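## Task

Press home each drive blank marked with a blue sticker until it bottoms out and clicks into its latch, leaving every other blank untouched. The rack is loose on the table: tilting it beyond a slight amount counts as failure, and it must finish in its original place.

## Robot and tools

Robot: two arms, left_arm and right_arm, each a six-joint arm with a parallel two-finger gripper and a wrist camera. Bases sit roughly at left_arm (-0.013, +0.284, +0.012) m and right_arm (-0.052, -0.301, +0.035) m, both turned about 2 degrees around z. A camera stand is fixed behind the arms. Cameras: cam_head_left, cam_head_right, cam_left_wrist, cam_right_wrist, each 672x504.

Frames. The scene frame has its origin at table-top height, midway between the nominal bases; +z is up, +x points out over the table, and left_arm is on the +y side (arm names do not match image sides). Reported hand positions, orientations and targets are in this frame. Motion offsets, however, are along the gripper's own Hand target axes: the fingers point along gripper +z and open and close along gripper y. end_effector_position is the spot between the finger pads, about 1 cm short of the tips.

The 14-number row. Every moving argument is one flat list of 14 numbers covering both arms, even if only one moves: left_arm dx, dy, dz, rx, ry, rz, opening, then right_arm in that same order. The first six of each arm are an offset (not a pose) from that arm's Hand target as it stood when the action or move began, measured along the Hand target's own axes. Scale: 1.0 equals 0.6 m for dx, dy, dz and 180 degrees for rotation; rx, ry, rz form a single rotation vector. Values lie in [-1, 1]. The opening is absolute, not an offset: +1 fully open (0.094 m), -1 closed. Sending six zeros re-commands the current Hand target; sending an offset again moves further. To keep a gripper as it is, repeat its current opening, since 0 means half open.

execute_actions(actions, cameras): actions is a list of actions; each action is up to 15 rows, one per 1/30 s step, and a short action repeats its final row for the remaining steps. All rows in an action count from the same start pose. An empty actions list returns camera images and the scene number. cameras takes names, ["all"] or [].

move(target, speed, blend, opening_speed, grip_force, blocking, cameras): drives each gripper in a straight line toward target, one 14-number row or a list of up to 15 rows, every row an offset from the same starting Hand targets. speed is path top speed in m/s, 0.002 to 2.9, default 0.25 (rotation up to twice that in rad/s), one value or one per target. blend, in metres, rounds corners between listed targets; 0 stops at each. opening_speed (0.2 or more, scale units per second) ramps the fingers. grip_force is newtons per pad, 10 to 50, persisting. blocking=false returns after about 0.5 s while motion continues. Moves cap at 10 s of path. Paths ignore obstacles and the other arm, and a quick move overshoots more. Avoid paths passing near an arm's own base.

wait(seconds 0 to 10) lets time run; stop brakes a running move; zoom_image(camera, region [x0,y0,x1,y1] in pixels, at most 504 each way) enlarges part of the newest image; read_manual gives licence text only; finished_scene(scene 1 to 3) ends the scene irreversibly and usually reports success, so call it only once the goal holds without the robot. Scene 1 is practice and may be skipped.

Reading results. Hand target is the last commanded pose after clipping; next offsets start from it. end_effector_position and quat show where the gripper actually is, often a few cm off the target from friction and gravity, which alone does not mean contact. Orientation commands are clipped to within 40 degrees of the measured one per step. grip_measured gives finger opening on the command scale. Joint velocities may read within noise, meaning at rest. Joint torques include the arm's own weight and noise; joints 1 to 3 wrap at ±28 N m. Tool commands lists current gripper commands. The move: line tells how it ended: done (within 10 mm and 2 degrees), off_target, moving, held, fault, plus limits=paced (pose clipped) or limits=held (steps withheld). Neither done nor off_target proves contact or its absence.

Pressing. A blocked arm keeps pushing until commanded elsewhere; to release, command the target back past where the gripper rests. Push force rises with speed and with how far the target lies past the contact, so approach the blank slowly, aim only a little beyond, and watch the rack in the head cameras: it is free-standing, must not tilt or slide, and must stay where it began. Brace or push straight into the slot, not at an angle.

Hazards. Avoid slams, hard hits, very hard pushes, arm-to-arm contact (the clearance check does not guard grippers or wrist cameras), force on the camera cables, and anything leaving the table. Motors heat while pushing or stretched out: MOTOR HOT appears at 75 °C, at 90 °C the arm folds and idles for the rest of the scene. Time, including thinking, counts; smooth low-effort motion is preferred.

Each tool is called by a JSON object that holds its "name" and its "arguments", one argument or row to a line.

## Session

{"name": "execute_actions", "arguments": {
  "actions": []
}}

Scene clock: 0.00 s.
left_arm: end_effector_position=(+0.2984, +0.1626, +0.1430) grip_measured=+1.000 end_effector_quat_wxyz=(+0.630, +0.017, +0.745, -0.218) | right_arm: end_effector_position=(+0.2499, -0.1156, +0.2255) grip_measured=+1.000 end_effector_quat_wxyz=(+0.536, -0.103, +0.780, +0.307)
Joint positions: left_arm=[-0.352 1.314 0.055 1.147 -0.038 -0.314 0.094] | right_arm=[0.488 0.997 0.393 0.359 -0.195 0.339 0.094]
Joint velocities: within noise
Joint torques (N m): no reading
Heat: left arm: 32 °C; right arm: 31 °C.
Hand target: left_arm +0.3014, +0.1601, +0.1567; +0.646, +0.019, +0.730, -0.221 | right_arm +0.2513, -0.1167, +0.2344; +0.546, -0.106, +0.773, +0.307
Tool commands: left_gripper/opening=+1.0 right_gripper/opening=+1.0

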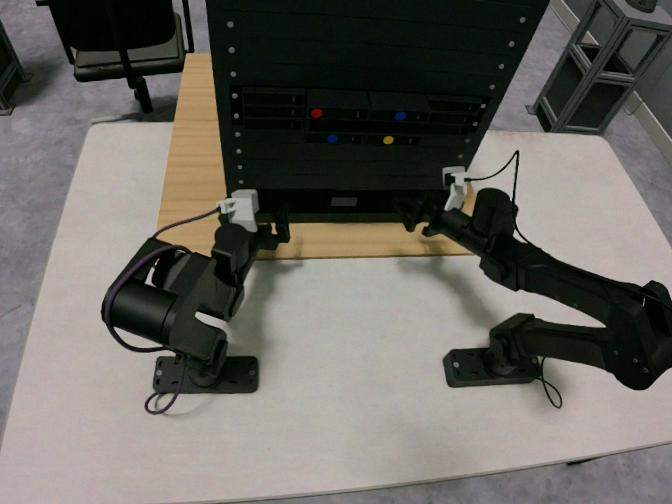

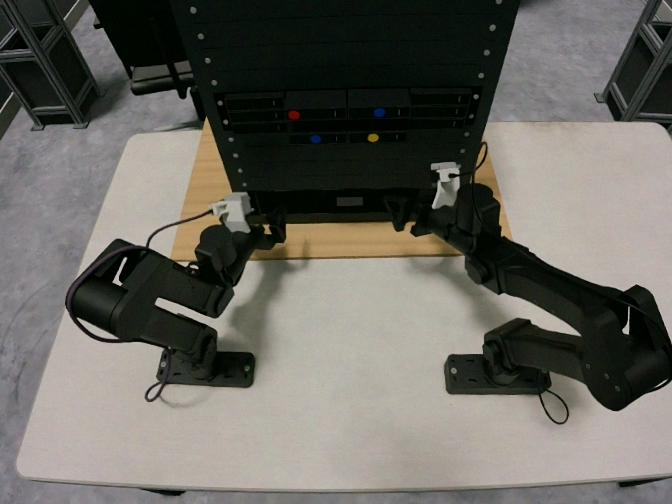

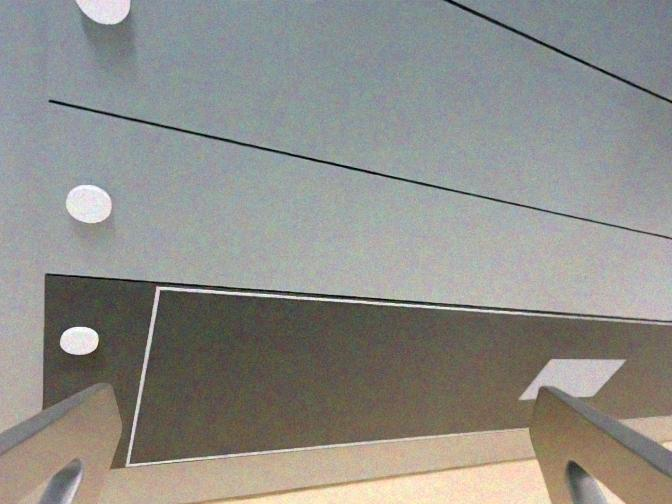

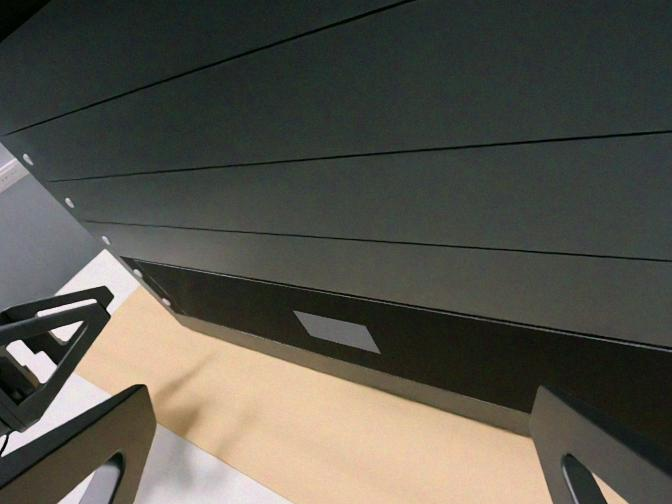

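{"name": "zoom_image", "arguments": {
  "camera": "cam_head_left",
  "region": [200, 70, 520, 230]
}}

{"name": "zoom_image", "arguments": {
  "camera": "cam_head_right",
  "region": [180, 70, 500, 230]
}}

Scaled by 1.575 from the camera's 672x504 image, which has a finer 960x720 frame.

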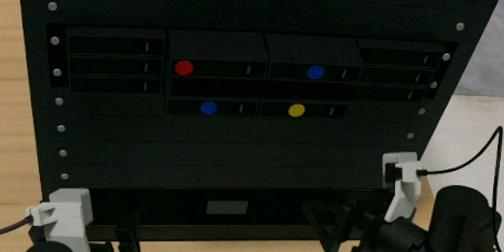

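Scaled by 1.575 from the camera's 672x504 image, which has a finer 960x720 frame.

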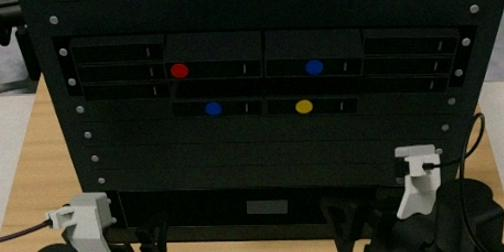

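{"name": "move", "arguments": {
  "target": [-0.1737,-0.2133,-0.1372,-0.1096,-0.0384,0.0922,-1,-0.091,-0.0273,-0.1717,0.1894,-0.1041,-0.0922,-1],
  "cameras": ["all"]
}}

Scene clock: 6.50 s.
left_arm: end_effector_position=(+0.2011, +0.1001, +0.2889) grip_measured=-0.996 end_effector_quat_wxyz=(+0.709, +0.007, +0.705, +0.000) | right_arm: end_effector_position=(+0.2005, -0.1976, +0.3022) grip_measured=-0.985 end_effector_quat_wxyz=(+0.705, -0.003, +0.709, +0.005)
Joint positions: left_arm=[-1.349 0.967 0.48 0.515 -1.382 0.038 0] | right_arm=[0.985 0.598 0.367 0.219 0.935 0.011 0.001]
Joint torques (N m): left_arm=[-0.51 -0.84 8.7 0.88 -0.09 0.06] | right_arm=[0.42 -0.06 5.63 1.53 0.07 -0.14]
Heat: left arm: 33 °C; right arm: 32 °C.
Hand target: left_arm +0.2014, +0.1003, +0.2997; +0.707, +0.000, +0.707, +0.001 | right_arm +0.2001, -0.1997, +0.3004; +0.707, +0.000, +0.708, +0.001
Off the commanded pose: left_arm 0.011 m, 1 deg | right_arm 0.003 m, 1 deg.
move: off_target (left_arm)

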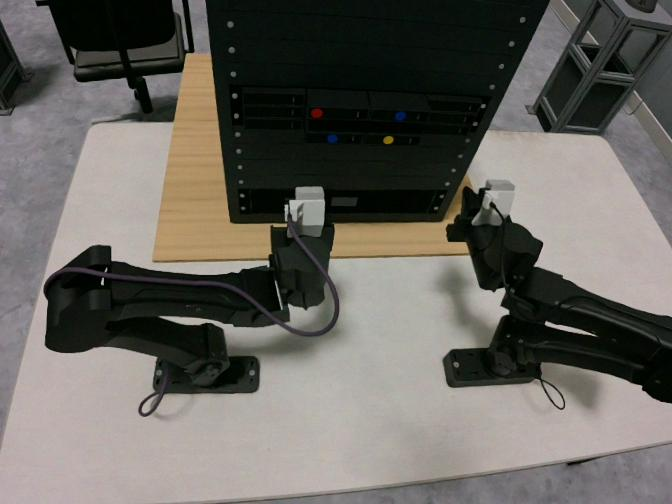

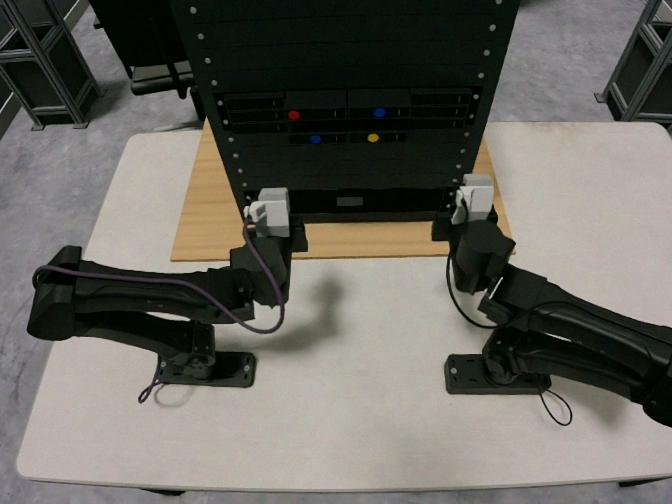

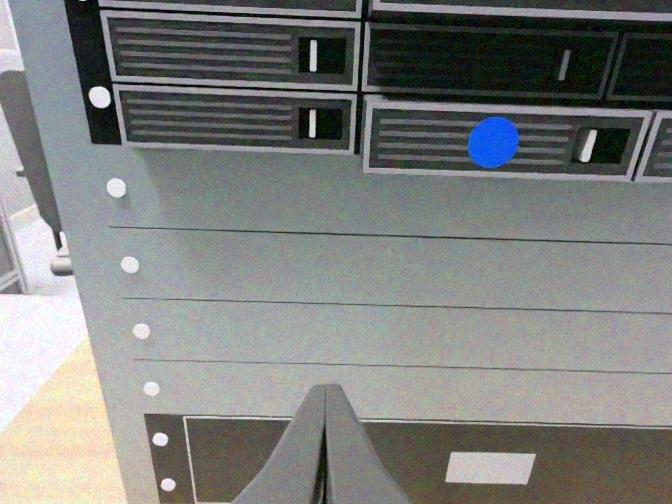

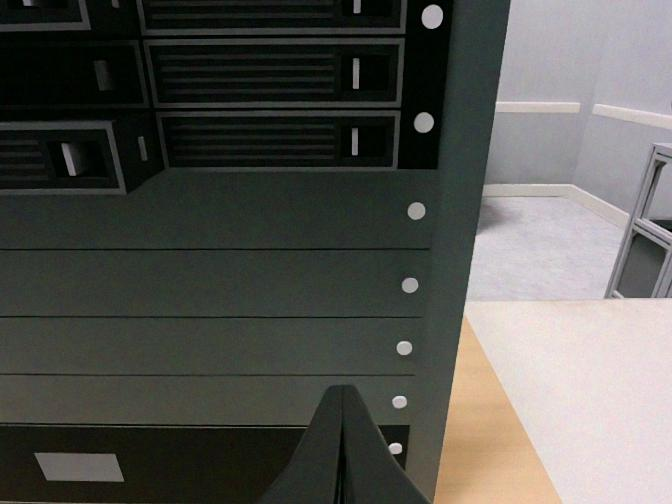

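{"name": "move", "arguments": {
  "target": [-0.1,-0.1,0,0,0,0,-1,-0.2,0.15,0,0,0,0,-1],
  "cameras": ["all"]
}}

Scene clock: 11.47 s.
left_arm: end_effector_position=(+0.2038, +0.0408, +0.3474) grip_measured=-0.996 end_effector_quat_wxyz=(+0.710, +0.011, +0.704, +0.013) | right_arm: end_effector_position=(+0.2003, -0.1083, +0.4134) grip_measured=-0.985 end_effector_quat_wxyz=(+0.710, -0.004, +0.705, -0.001)
Joint positions: left_arm=[-1.383 1.206 0.825 0.443 -1.426 0.096 0] | right_arm=[1.248 1.032 0.915 0.137 1.205 -0.024 0.001]
Joint torques (N m): left_arm=[-0.66 -2.88 8.92 0.82 -0.06 -0.17] | right_arm=[0.28 -1.96 9.2 0.72 0.05 0.11]
Heat: left arm: 33 °C; right arm: 32 °C.
Hand target: left_arm +0.2015, +0.0402, +0.3596; +0.707, +0.000, +0.707, +0.001 | right_arm +0.2001, -0.1098, +0.4205; +0.707, +0.000, +0.708, +0.001
Off the commanded pose: left_arm 0.012 m, 2 deg | right_arm 0.007 m, 1 deg.
move: off_target (left_arm)

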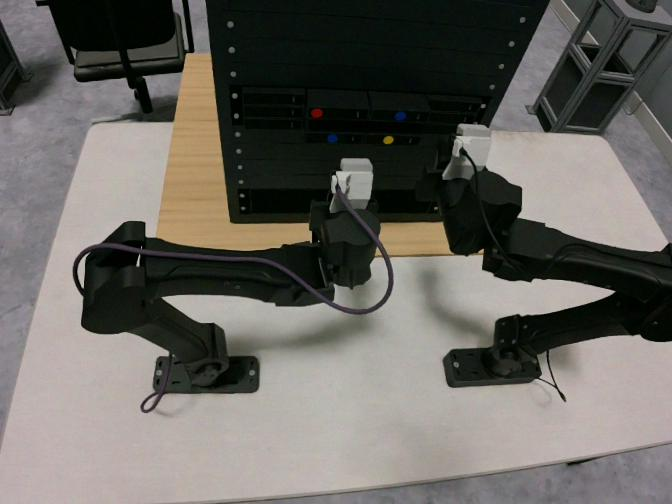

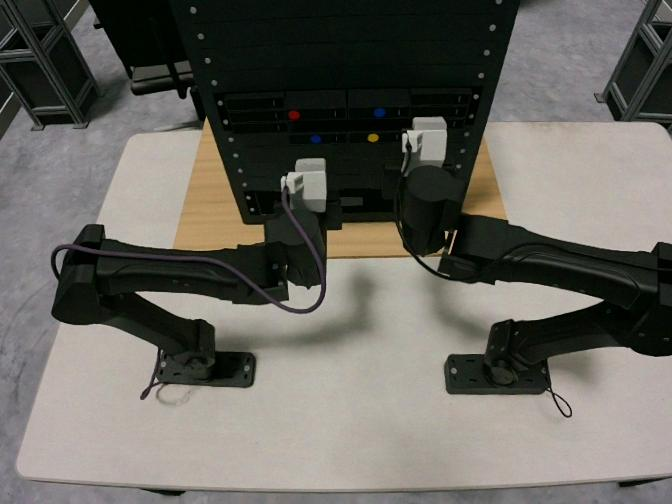

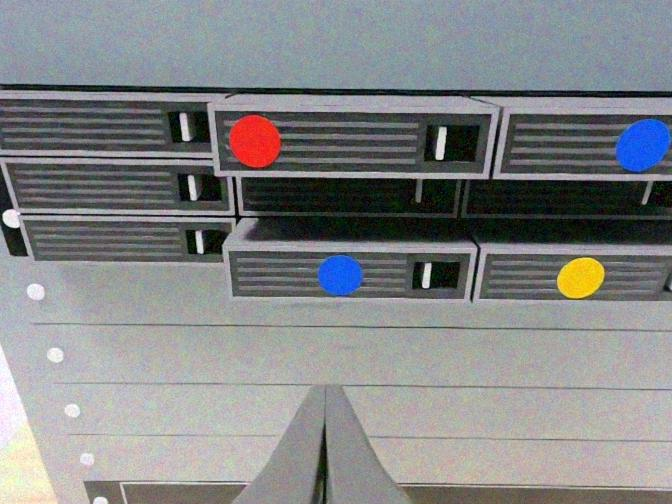

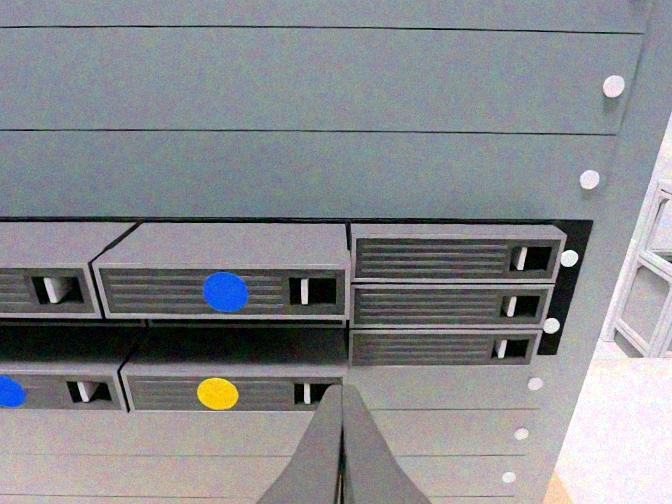

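{"name": "move", "arguments": {
  "target": [0.02,-0.015,0.09,0,0,0,-1,0,0,0,0,0,0,-1],
  "cameras": ["all"],
  "speed": 0.15
}}

Scene clock: 16.50 s.
left_arm: end_effector_position=(+0.2551, +0.0361, +0.3351) grip_measured=-0.996 end_effector_quat_wxyz=(+0.707, +0.004, +0.707, +0.019) | right_arm: end_effector_position=(+0.2003, -0.1083, +0.4130) grip_measured=-0.985 end_effector_quat_wxyz=(+0.709, -0.005, +0.705, -0.002)
Joint positions: left_arm=[-1.196 1.297 0.861 0.436 -1.259 0.031 0] | right_arm=[1.248 1.032 0.915 0.134 1.205 -0.024 0.001]
Joint torques (N m): left_arm=[0.55 -3.66 9.06 0.94 0.19 -0.18] | right_arm=[0.28 -1.98 9.28 0.72 0.05 0.13]
Heat: left arm: 33 °C; right arm: 33 °C.
Hand target: left_arm +0.2555, +0.0312, +0.3476; +0.707, +0.000, +0.707, +0.001 | right_arm +0.2001, -0.1098, +0.4205; +0.707, +0.000, +0.708, +0.001
Off the commanded pose: left_arm 0.013 m, 2 deg | right_arm 0.008 m, 1 deg.
move: off_target (left_arm)

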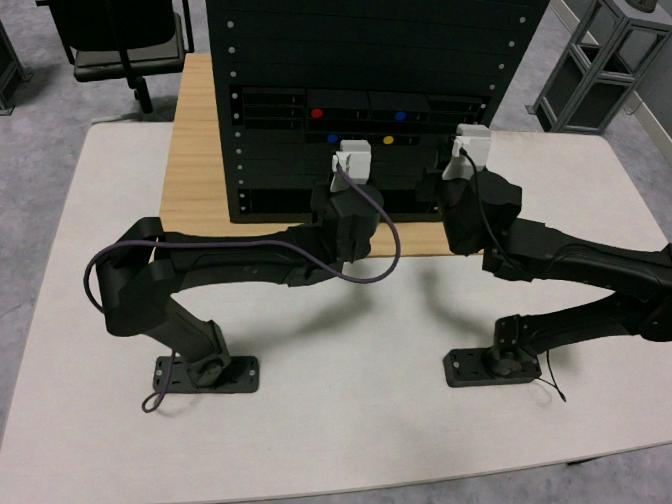

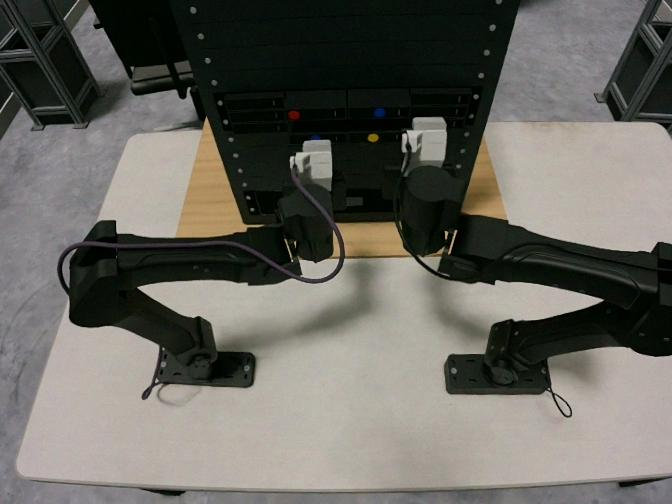

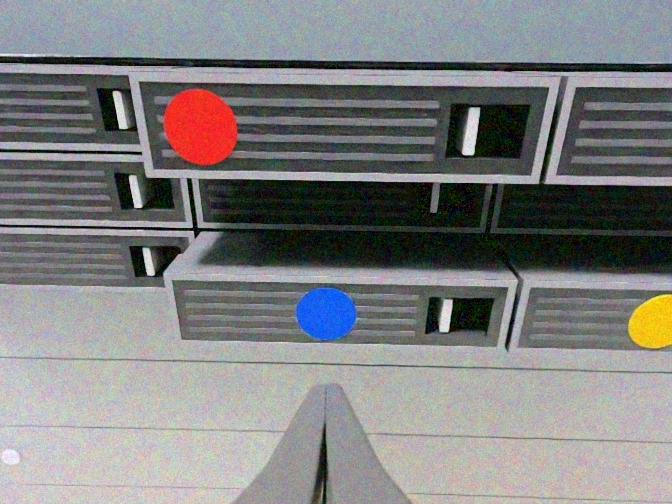

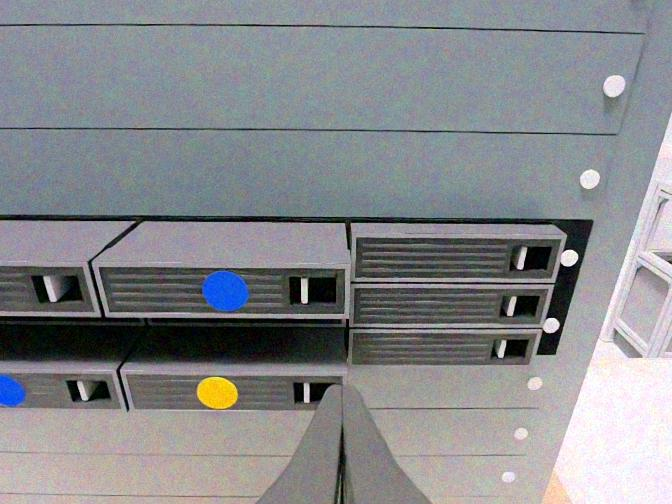

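{"name": "move", "arguments": {
  "target": [0,-0.008,0.065,0,0,0,-1,0,0,0,0,0,0,-1],
  "cameras": ["cam_left_wrist"],
  "speed": 0.05
}}

Scene clock: 19.67 s.
left_arm: end_effector_position=(+0.2935, +0.0316, +0.3332) grip_measured=-0.996 end_effector_quat_wxyz=(+0.704, +0.008, +0.710, +0.022) | right_arm: end_effector_position=(+0.2003, -0.1083, +0.4130) grip_measured=-0.985 end_effector_quat_wxyz=(+0.709, -0.005, +0.705, -0.002)
Joint positions: left_arm=[-1.073 1.373 0.92 0.436 -1.135 0.027 0] | right_arm=[1.248 1.032 0.915 0.134 1.205 -0.024 0.001]
Joint torques (N m): left_arm=[0.65 -4.25 9.2 1.16 0.2 -0.17] | right_arm=[0.28 -1.96 9.28 0.72 0.05 0.13]
Heat: left arm: 33 °C; right arm: 33 °C.
Hand target: left_arm +0.2945, +0.0265, +0.3476; +0.707, +0.000, +0.707, +0.001 | right_arm +0.2001, -0.1098, +0.4205; +0.707, +0.000, +0.708, +0.001
Off the commanded pose: left_arm 0.015 m, 3 deg | right_arm 0.008 m, 1 deg.
move: off_target (left_arm)
Images, in order (width x height): cam_left_wrist 672x504.

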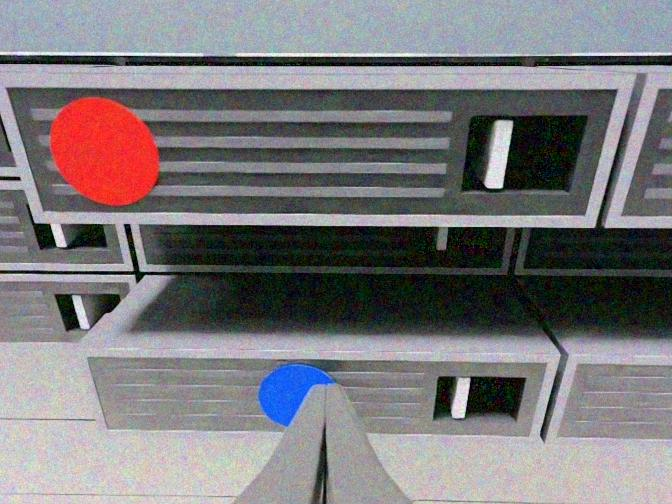

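{"name": "move", "arguments": {
  "target": [0,0,0.0167,0,0,0,-1,0,0,0,0,0,0,-1],
  "cameras": ["cam_left_wrist"],
  "speed": 0.03
}}

{"name": "move", "arguments": {
  "target": [0,0,0.0167,0,0,0,-1,0,0,0,0,0,0,-1],
  "cameras": ["cam_left_wrist"],
  "speed": 0.03
}}

Scene clock: 21.37 s.
left_arm: end_effector_position=(+0.2997, +0.0278, +0.3333) grip_measured=-0.996 end_effector_quat_wxyz=(+0.704, +0.012, +0.710, +0.018) | right_arm: end_effector_position=(+0.2003, -0.1083, +0.4130) grip_measured=-0.985 end_effector_quat_wxyz=(+0.709, -0.005, +0.705, -0.002)
Joint positions: left_arm=[-1.056 1.39 0.936 0.436 -1.106 0.025 0] | right_arm=[1.248 1.032 0.915 0.134 1.205 -0.024 0.001]
Joint torques (N m): left_arm=[0.73 -4.34 9.18 1.21 0.19 -0.17] | right_arm=[0.29 -1.95 9.28 0.72 0.05 0.14]
Heat: left arm: 33 °C; right arm: 33 °C.
Hand target: left_arm +0.3045, +0.0265, +0.3476; +0.707, +0.000, +0.707, +0.001 | right_arm +0.2001, -0.1098, +0.4205; +0.707, +0.000, +0.708, +0.001
Off the commanded pose: left_arm 0.015 m, 2 deg | right_arm 0.008 m, 1 deg.
move: off_target (left_arm)
Images, in order (width x height): cam_left_wrist 672x504.

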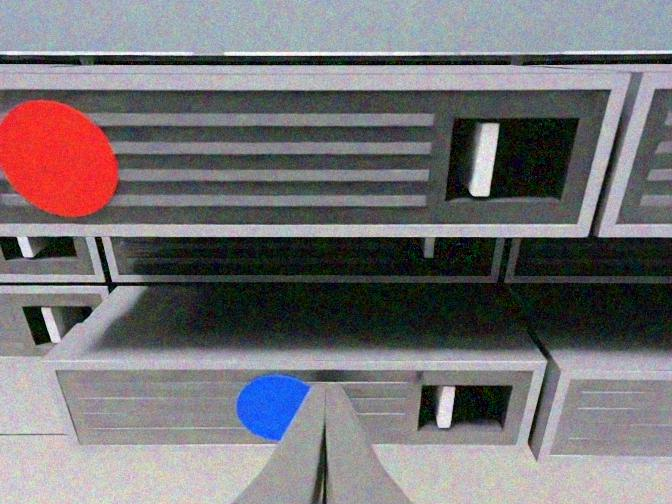

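Scene clock: 22.53 s.
left_arm: end_effector_position=(+0.3094, +0.0274, +0.3328) grip_measured=-0.996 end_effector_quat_wxyz=(+0.703, +0.014, +0.711, +0.018) | right_arm: end_effector_position=(+0.2003, -0.1083, +0.4130) grip_measured=-0.985 end_effector_quat_wxyz=(+0.709, -0.005, +0.705, -0.002)
Joint positions: left_arm=[-1.027 1.409 0.951 0.436 -1.075 0.025 0] | right_arm=[1.248 1.032 0.915 0.134 1.205 -0.024 0.001]
Joint torques (N m): left_arm=[0.77 -4.52 9.2 1.25 0.2 -0.19] | right_arm=[0.31 -1.94 9.28 0.72 0.06 0.13]
Heat: left arm: 33 °C; right arm: 33 °C.
Hand target: left_arm +0.3145, +0.0265, +0.3476; +0.707, +0.000, +0.707, +0.001 | right_arm +0.2001, -0.1098, +0.4205; +0.707, +0.000, +0.708, +0.001
Off the commanded pose: left_arm 0.016 m, 3 deg | right_arm 0.008 m, 1 deg.
move: off_target (left_arm)
Images, in order (width x height): cam_left_wrist 672x504.

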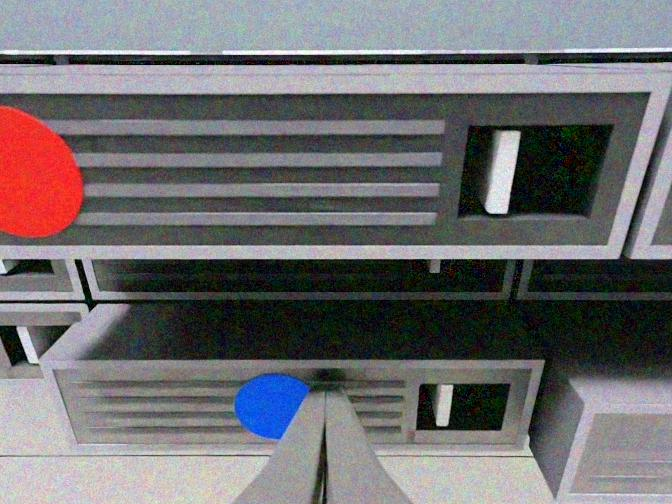

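{"name": "move", "arguments": {
  "target": [0,0,0.0167,0,0,0,-1,0,0,0,0,0,0,-1],
  "cameras": ["cam_left_wrist"],
  "speed": 0.03
}}

{"name": "move", "arguments": {
  "target": [0,0,0.0167,0,0,0,-1,0,0,0,0,0,0,-1],
  "cameras": ["cam_left_wrist"],
  "speed": 0.03
}}

Scene clock: 24.33 s.
left_arm: end_effector_position=(+0.3194, +0.0274, +0.3323) grip_measured=-0.996 end_effector_quat_wxyz=(+0.702, +0.014, +0.711, +0.019) | right_arm: end_effector_position=(+0.2003, -0.1083, +0.4130) grip_measured=-0.985 end_effector_quat_wxyz=(+0.709, -0.005, +0.705, -0.002)
Joint positions: left_arm=[-0.998 1.429 0.968 0.436 -1.046 0.025 0] | right_arm=[1.248 1.032 0.915 0.134 1.205 -0.024 0.001]
Joint torques (N m): left_arm=[0.73 -4.68 9.29 1.3 0.19 -0.17] | right_arm=[0.28 -1.94 9.29 0.72 0.05 0.13]
Heat: left arm: 33 °C; right arm: 33 °C.
Hand target: left_arm +0.3245, +0.0265, +0.3476; +0.707, +0.000, +0.707, +0.001 | right_arm +0.2001, -0.1098, +0.4205; +0.707, +0.000, +0.708, +0.001
Off the commanded pose: left_arm 0.016 m, 3 deg | right_arm 0.008 m, 1 deg.
move: off_target (left_arm)
Images, in order (width x height): cam_left_wrist 672x504.

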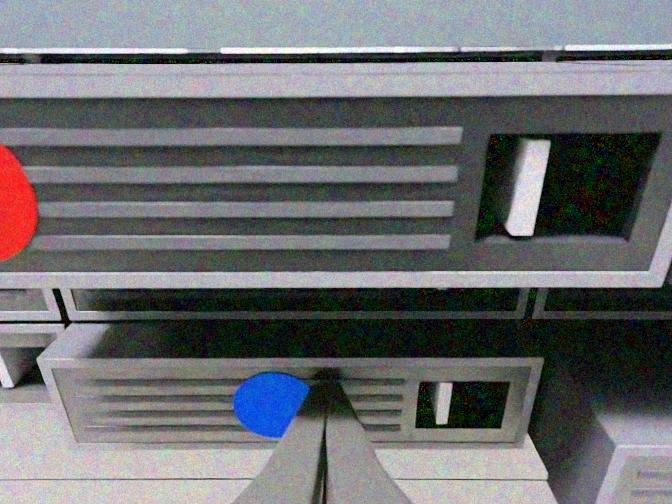

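Scene clock: 25.37 s.
left_arm: end_effector_position=(+0.3283, +0.0275, +0.3316) grip_measured=-0.996 end_effector_quat_wxyz=(+0.702, +0.014, +0.712, +0.021) | right_arm: end_effector_position=(+0.2003, -0.1083, +0.4130) grip_measured=-0.985 end_effector_quat_wxyz=(+0.709, -0.005, +0.705, -0.002)
Joint positions: left_arm=[-0.973 1.449 0.985 0.436 -1.024 0.025 0] | right_arm=[1.248 1.032 0.915 0.134 1.205 -0.024 0.001]
Joint torques (N m): left_arm=[0.96 -4.71 9.28 1.36 0.25 -0.16] | right_arm=[0.31 -1.95 9.29 0.72 0.05 0.13]
Heat: left arm: 33 °C; right arm: 33 °C.
Hand target: left_arm +0.3345, +0.0265, +0.3476; +0.707, +0.000, +0.707, +0.001 | right_arm +0.2001, -0.1098, +0.4205; +0.707, +0.000, +0.708, +0.001
Off the commanded pose: left_arm 0.017 m, 3 deg | right_arm 0.008 m, 1 deg.
move: off_target (left_arm)
Images, in order (width x height): cam_left_wrist 672x504.

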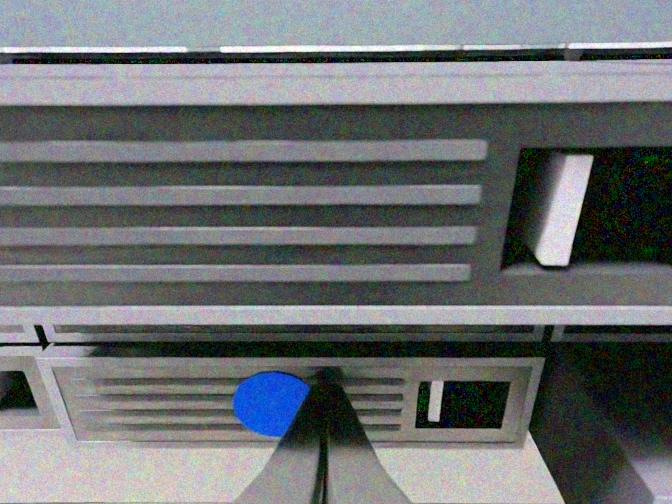

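{"name": "move", "arguments": {
  "target": [0,0,0.01,0,0,0,-1,0,0,0,0,0,0,-1],
  "cameras": ["cam_left_wrist"],
  "speed": 0.03
}}

{"name": "move", "arguments": {
  "target": [0,0,0.01,0,0,0,-1,0,0,0,0,0,0,-1],
  "cameras": ["cam_left_wrist"],
  "speed": 0.03
}}

Scene clock: 27.00 s.
left_arm: end_effector_position=(+0.3321, +0.0272, +0.3318) grip_measured=-0.996 end_effector_quat_wxyz=(+0.702, +0.015, +0.712, +0.020) | right_arm: end_effector_position=(+0.2003, -0.1083, +0.4130) grip_measured=-0.985 end_effector_quat_wxyz=(+0.709, -0.005, +0.705, -0.002)
Joint positions: left_arm=[-0.962 1.456 0.993 0.436 -1.012 0.025 0] | right_arm=[1.248 1.032 0.915 0.134 1.205 -0.024 0.001]
Joint torques (N m): left_arm=[1.46 -4.51 9.54 1.38 0.31 -0.18] | right_arm=[0.28 -1.96 9.28 0.73 0.05 0.13]
Heat: left arm: 33 °C; right arm: 33 °C.
Hand target: left_arm +0.3405, +0.0265, +0.3476; +0.707, +0.000, +0.707, +0.001 | right_arm +0.2001, -0.1098, +0.4205; +0.707, +0.000, +0.708, +0.001
Off the commanded pose: left_arm 0.018 m, 3 deg | right_arm 0.008 m, 1 deg.
move: off_target (left_arm)
Images, in order (width x height): cam_left_wrist 672x504.

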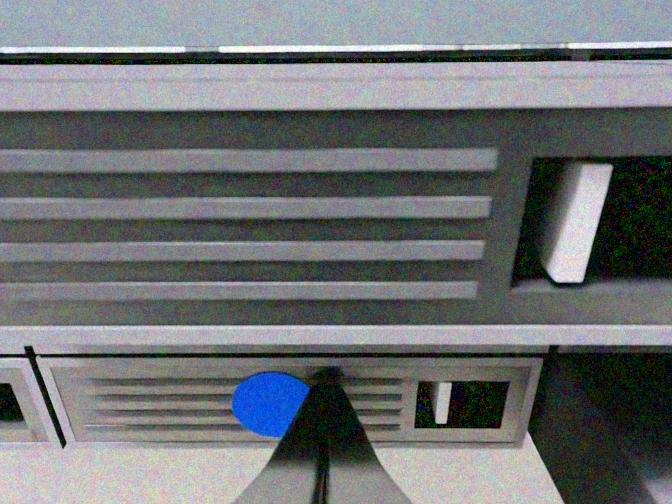

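Scene clock: 28.00 s.
left_arm: end_effector_position=(+0.3324, +0.0269, +0.3319) grip_measured=-0.996 end_effector_quat_wxyz=(+0.702, +0.015, +0.712, +0.020) | right_arm: end_effector_position=(+0.2003, -0.1083, +0.4130) grip_measured=-0.985 end_effector_quat_wxyz=(+0.709, -0.005, +0.705, -0.002)
Joint positions: left_arm=[-0.962 1.458 0.994 0.436 -1.012 0.025 0] | right_arm=[1.248 1.032 0.915 0.134 1.205 -0.024 0.001]
Joint torques (N m): left_arm=[2.76 -3.71 10.18 1.39 0.46 -0.16] | right_arm=[0.28 -1.95 9.29 0.72 0.05 0.13]
Heat: left arm: 33 °C; right arm: 33 °C.
Hand target: left_arm +0.3465, +0.0265, +0.3476; +0.707, +0.000, +0.707, +0.001 | right_arm +0.2001, -0.1098, +0.4205; +0.707, +0.000, +0.708, +0.001
Off the commanded pose: left_arm 0.021 m, 3 deg | right_arm 0.008 m, 1 deg.
move: off_target (left_arm)
Images, in order (width x height): cam_left_wrist 672x504.

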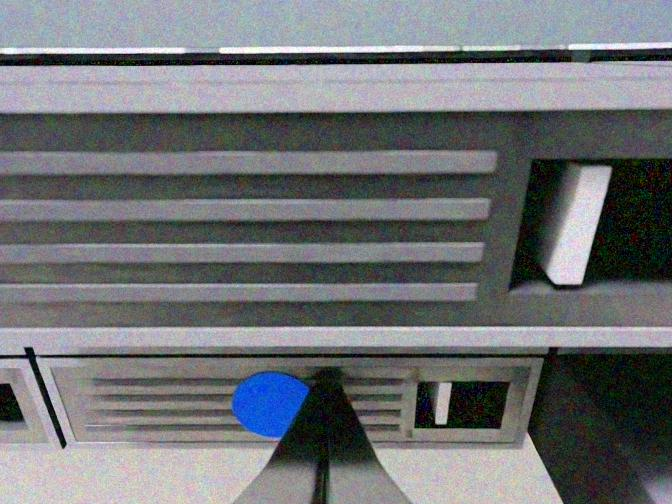

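{"name": "move", "arguments": {
  "target": [0,0,0.012,0,0,0,-1,0,0,0,0,0,0,-1],
  "cameras": ["cam_left_wrist"],
  "speed": 0.03
}}

Scene clock: 29.43 s.
left_arm: end_effector_position=(+0.3330, +0.0274, +0.3319) grip_measured=-0.996 end_effector_quat_wxyz=(+0.702, +0.014, +0.712, +0.021) | right_arm: end_effector_position=(+0.2003, -0.1083, +0.4130) grip_measured=-0.985 end_effector_quat_wxyz=(+0.709, -0.005, +0.705, -0.002)
Joint positions: left_arm=[-0.961 1.459 0.996 0.436 -1.014 0.025 0] | right_arm=[1.248 1.032 0.915 0.134 1.205 -0.024 0.001]
Joint torques (N m): left_arm=[4.26 -2.99 10.84 1.44 0.64 -0.16] | right_arm=[0.29 -1.95 9.28 0.72 0.05 0.13]
Heat: left arm: 33 °C; right arm: 33 °C.
Hand target: left_arm +0.3537, +0.0265, +0.3476; +0.707, +0.000, +0.707, +0.001 | right_arm +0.2001, -0.1098, +0.4205; +0.707, +0.000, +0.708, +0.001
Off the commanded pose: left_arm 0.026 m, 3 deg | right_arm 0.008 m, 1 deg.
move: off_target (left_arm)
Images, in order (width x height): cam_left_wrist 672x504.

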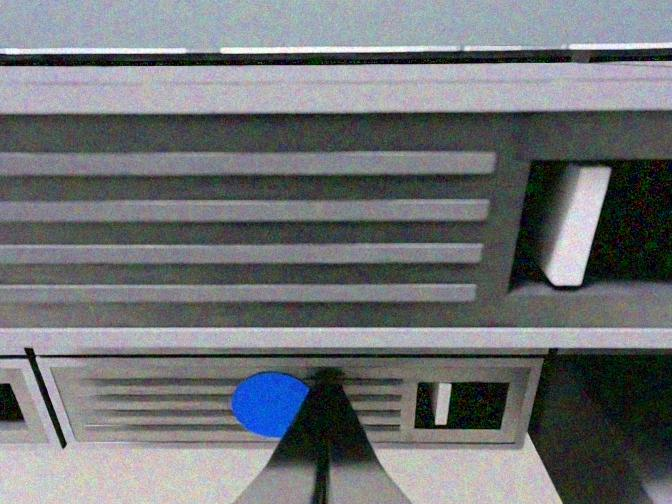

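{"name": "move", "arguments": {
  "target": [0,0,-0.18,0,0,0,-1,0,0,0,0,0,0,-1],
  "cameras": ["cam_left_wrist","cam_right_wrist","cam_head_left"],
  "speed": 0.15
}}

Scene clock: 31.47 s.
left_arm: end_effector_position=(+0.2480, +0.0175, +0.3439) grip_measured=-0.996 end_effector_quat_wxyz=(+0.709, +0.006, +0.705, +0.000) | right_arm: end_effector_position=(+0.2003, -0.1083, +0.4130) grip_measured=-0.985 end_effector_quat_wxyz=(+0.709, -0.005, +0.705, -0.002)
Joint positions: left_arm=[-1.235 1.334 0.914 0.436 -1.268 0.024 0] | right_arm=[1.248 1.032 0.915 0.134 1.205 -0.024 0.001]
Joint torques (N m): left_arm=[-0.44 -6.16 5.48 0.93 -0.07 -0.12] | right_arm=[0.28 -1.94 9.28 0.72 0.05 0.13]
Heat: left arm: 33 °C; right arm: 33 °C.
Hand target: left_arm +0.2457, +0.0264, +0.3476; +0.707, +0.000, +0.707, +0.001 | right_arm +0.2001, -0.1098, +0.4205; +0.707, +0.000, +0.708, +0.001
Off the commanded pose: left_arm 0.010 m, 1 deg | right_arm 0.008 m, 1 deg.
move: done
Images, in order (width x height): cam_head_left 672x504, cam_left_wrist 672x504, cam_right_wrist 672x504.

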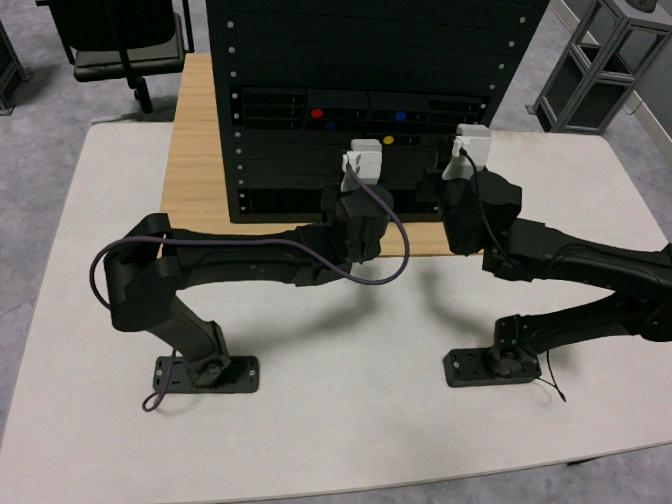

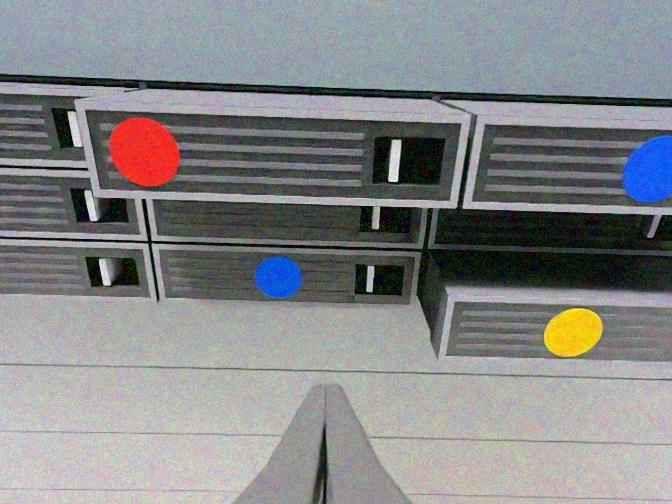

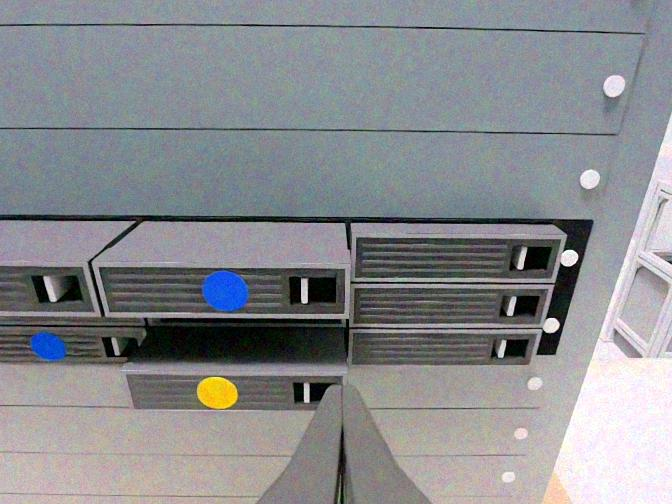

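{"name": "move", "arguments": {
  "target": [0,0.17,-0.1,0,0,0,-1,0.04,0.093,0.09,0,0,0,-1],
  "cameras": ["cam_left_wrist","cam_right_wrist"]
}}

Scene clock: 34.10 s.
left_arm: end_effector_position=(+0.1878, +0.1269, +0.3456) grip_measured=-0.996 end_effector_quat_wxyz=(+0.711, +0.002, +0.703, +0.005) | right_arm: end_effector_position=(+0.2531, -0.0568, +0.3762) grip_measured=-0.985 end_effector_quat_wxyz=(+0.693, -0.031, +0.719, -0.032)
Joint positions: left_arm=[-1.404 0.806 0.634 0.258 -1.451 0.094 0] | right_arm=[1.136 1.316 0.996 0.238 1.099 -0.017 0.001]
Joint torques (N m): left_arm=[-0.59 -0.23 6.6 0.78 -0.05 -0.17] | right_arm=[-0.5 -4.52 9.35 1.71 -0.04 0.15]
Heat: left arm: 33 °C; right arm: 33 °C.
Hand target: left_arm +0.1857, +0.1284, +0.3477; +0.707, +0.000, +0.707, +0.001 | right_arm +0.2540, -0.0539, +0.3965; +0.707, +0.000, +0.708, +0.001
Off the commanded pose: left_arm 0.003 m, 1 deg | right_arm 0.020 m, 6 deg.
move: off_target (right_arm)
Images, in order (width x height): cam_left_wrist 672x504, cam_right_wrist 672x504.

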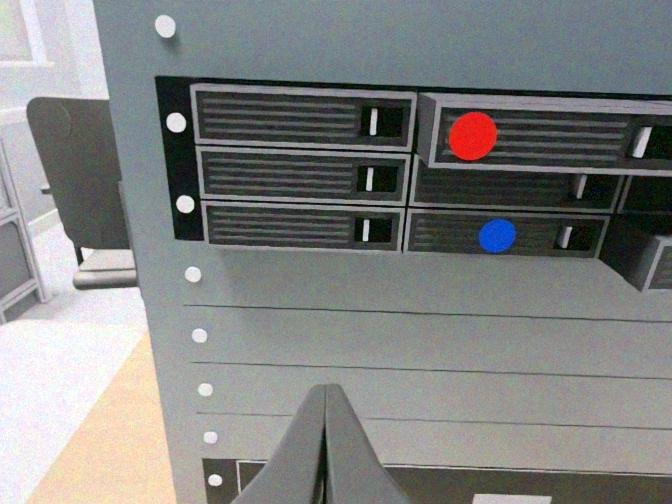

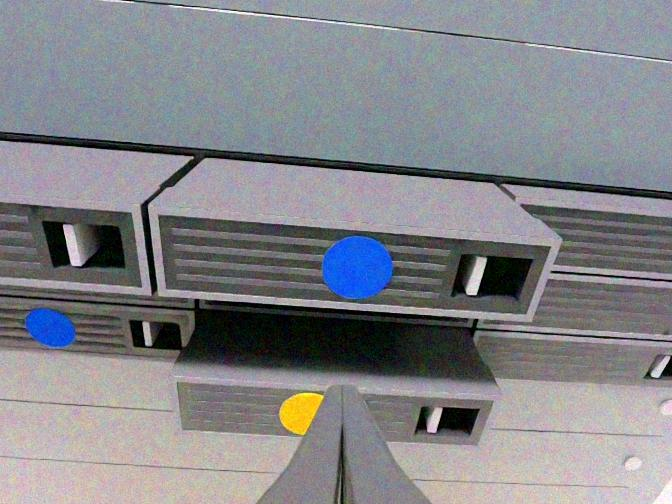

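{"name": "move", "arguments": {
  "target": [0,0,0,0,0,0,-1,-0.02,0,0,0,0,0,-1],
  "cameras": ["cam_right_wrist"]
}}

Scene clock: 35.67 s.
left_arm: end_effector_position=(+0.1878, +0.1268, +0.3437) grip_measured=-0.996 end_effector_quat_wxyz=(+0.710, +0.004, +0.704, +0.007) | right_arm: end_effector_position=(+0.2536, -0.0558, +0.3961) grip_measured=-0.985 end_effector_quat_wxyz=(+0.702, -0.016, +0.712, -0.017)
Joint positions: left_arm=[-1.404 0.806 0.634 0.238 -1.451 0.08 0] | right_arm=[1.136 1.316 1.045 0.238 1.099 -0.017 0.001]
Joint torques (N m): left_arm=[-0.62 -0.21 6.94 0.78 -0.07 -0.17] | right_arm=[-0.53 -4.44 9.2 1.25 -0.06 0.13]
Heat: left arm: 33 °C; right arm: 34 °C.
Hand target: left_arm +0.1857, +0.1284, +0.3477; +0.707, +0.000, +0.707, +0.001 | right_arm +0.2540, -0.0539, +0.4085; +0.707, +0.000, +0.708, +0.001
Off the commanded pose: left_arm 0.005 m, 1 deg | right_arm 0.013 m, 3 deg.
move: off_target (right_arm)
Images, in order (width x height): cam_right_wrist 672x504.

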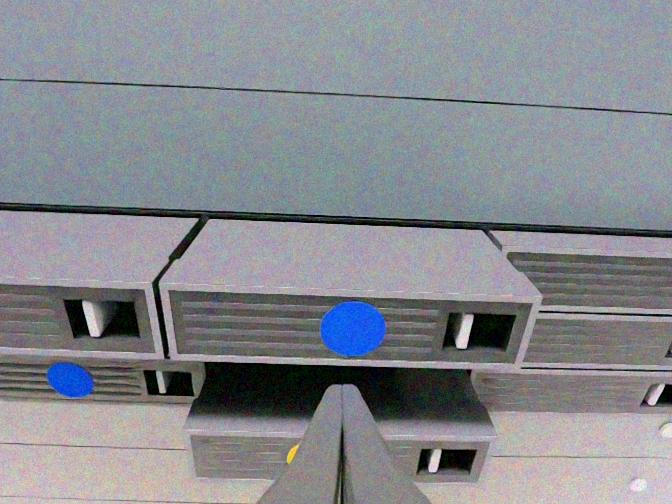

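{"name": "move", "arguments": {
  "target": [0,0,0,0,0,0,-1,0,-0.005,0.09,0,0,0,-1],
  "cameras": ["cam_right_wrist"],
  "speed": 0.05
}}

{"name": "move", "arguments": {
  "target": [0,0,0,0,0,0,-1,0,0,0.015,0,0,0,-1],
  "cameras": ["cam_right_wrist"],
  "speed": 0.03
}}

Scene clock: 38.43 s.
left_arm: end_effector_position=(+0.1878, +0.1268, +0.3434) grip_measured=-0.996 end_effector_quat_wxyz=(+0.710, +0.004, +0.704, +0.007) | right_arm: end_effector_position=(+0.3052, -0.0579, +0.3906) grip_measured=-0.985 end_effector_quat_wxyz=(+0.695, -0.023, +0.718, -0.021)
Joint positions: left_arm=[-1.404 0.806 0.634 0.235 -1.451 0.077 0] | right_arm=[0.978 1.412 1.119 0.238 0.937 -0.017 0.001]
Joint torques (N m): left_arm=[-0.65 -0.29 7.04 0.79 -0.03 -0.18] | right_arm=[-0.49 -5.19 9.58 1.58 -0.07 0.13]
Heat: left arm: 33 °C; right arm: 34 °C.
Hand target: left_arm +0.1857, +0.1284, +0.3477; +0.707, +0.000, +0.707, +0.001 | right_arm +0.3080, -0.0568, +0.4084; +0.707, +0.000, +0.708, +0.001
Off the commanded pose: left_arm 0.005 m, 1 deg | right_arm 0.018 m, 4 deg.
move: off_target (right_arm)
Images, in order (width x height): cam_right_wrist 672x504.

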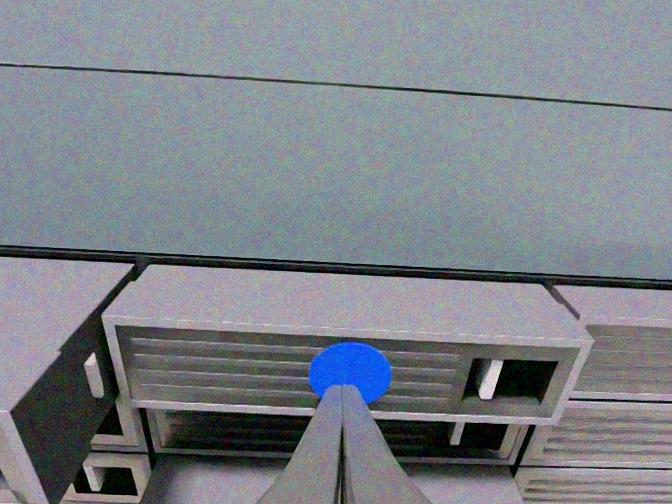

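Scene clock: 39.47 s.
left_arm: end_effector_position=(+0.1878, +0.1268, +0.3434) grip_measured=-0.996 end_effector_quat_wxyz=(+0.710, +0.004, +0.704, +0.007) | right_arm: end_effector_position=(+0.3112, -0.0565, +0.3918) grip_measured=-0.985 end_effector_quat_wxyz=(+0.695, -0.023, +0.718, -0.020)
Joint positions: left_arm=[-1.404 0.806 0.634 0.235 -1.451 0.077 0] | right_arm=[0.964 1.429 1.137 0.238 0.921 -0.017 0.001]
Joint torques (N m): left_arm=[-0.62 -0.28 6.94 0.8 -0.04 -0.16] | right_arm=[-0.77 -5.12 9.58 1.62 -0.08 0.12]
Heat: left arm: 33 °C; right arm: 34 °C.
Hand target: left_arm +0.1857, +0.1284, +0.3477; +0.707, +0.000, +0.707, +0.001 | right_arm +0.3170, -0.0567, +0.4084; +0.707, +0.000, +0.708, +0.001
Off the commanded pose: left_arm 0.005 m, 1 deg | right_arm 0.018 m, 4 deg.
move: off_target (right_arm)
Images, in order (width x height): cam_right_wrist 672x504.

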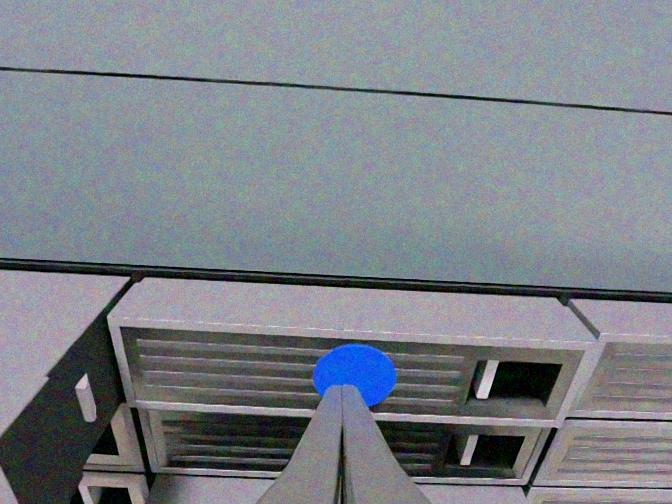

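{"name": "move", "arguments": {
  "target": [0,0,0,0,0,0,-1,0,0,0.02,0,0,0,-1],
  "speed": 0.03
}}

{"name": "move", "arguments": {
  "target": [0,0,0,0,0,0,-1,0,0,0.02,0,0,0,-1],
  "cameras": ["cam_right_wrist"],
  "speed": 0.03
}}

Scene clock: 41.00 s.
left_arm: end_effector_position=(+0.1878, +0.1268, +0.3434) grip_measured=-0.996 end_effector_quat_wxyz=(+0.710, +0.004, +0.704, +0.007) | right_arm: end_effector_position=(+0.3151, -0.0560, +0.3915) grip_measured=-0.985 end_effector_quat_wxyz=(+0.695, -0.023, +0.719, -0.020)
Joint positions: left_arm=[-1.404 0.806 0.634 0.235 -1.451 0.077 0] | right_arm=[0.955 1.44 1.147 0.238 0.912 -0.017 0.001]
Joint torques (N m): left_arm=[-0.58 -0.25 6.98 0.8 -0.05 -0.16] | right_arm=[-2.62 -4.04 10.62 1.68 -0.27 0.11]
Heat: left arm: 33 °C; right arm: 34 °C.
Hand target: left_arm +0.1857, +0.1284, +0.3477; +0.707, +0.000, +0.707, +0.001 | right_arm +0.3290, -0.0567, +0.4084; +0.707, +0.000, +0.708, +0.001
Off the commanded pose: left_arm 0.005 m, 1 deg | right_arm 0.022 m, 4 deg.
move: off_target (right_arm)

Scene clock: 42.00 s.
left_arm: end_effector_position=(+0.1878, +0.1268, +0.3434) grip_measured=-0.996 end_effector_quat_wxyz=(+0.710, +0.004, +0.704, +0.007) | right_arm: end_effector_position=(+0.3156, -0.0562, +0.3920) grip_measured=-0.985 end_effector_quat_wxyz=(+0.695, -0.021, +0.719, -0.022)
Joint positions: left_arm=[-1.404 0.806 0.634 0.235 -1.451 0.077 0] | right_arm=[0.955 1.443 1.151 0.236 0.917 -0.017 0.001]
Joint torques (N m): left_arm=[-0.61 -0.24 7.02 0.8 -0.04 -0.19] | right_arm=[-5.14 -2.73 11.77 1.74 -0.57 0.1]
Heat: left arm: 33 °C; right arm: 34 °C.
Hand target: left_arm +0.1857, +0.1284, +0.3477; +0.707, +0.000, +0.707, +0.001 | right_arm +0.3410, -0.0567, +0.4084; +0.707, +0.000, +0.708, +0.001
Off the commanded pose: left_arm 0.005 m, 1 deg | right_arm 0.030 m, 4 deg.
move: off_target (right_arm)
Images, in order (width x height): cam_right_wrist 672x504.

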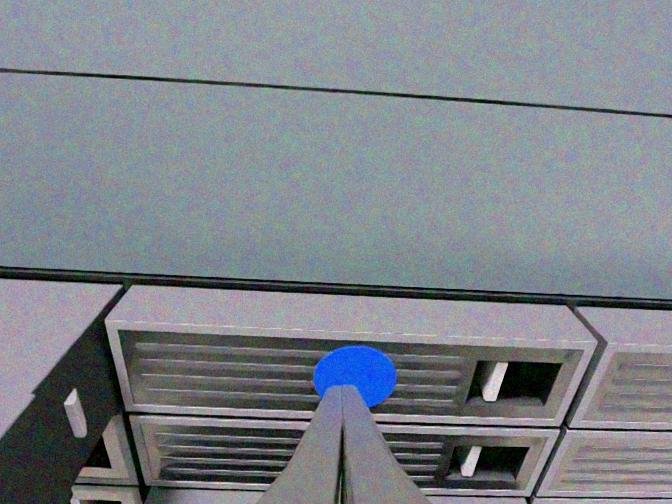

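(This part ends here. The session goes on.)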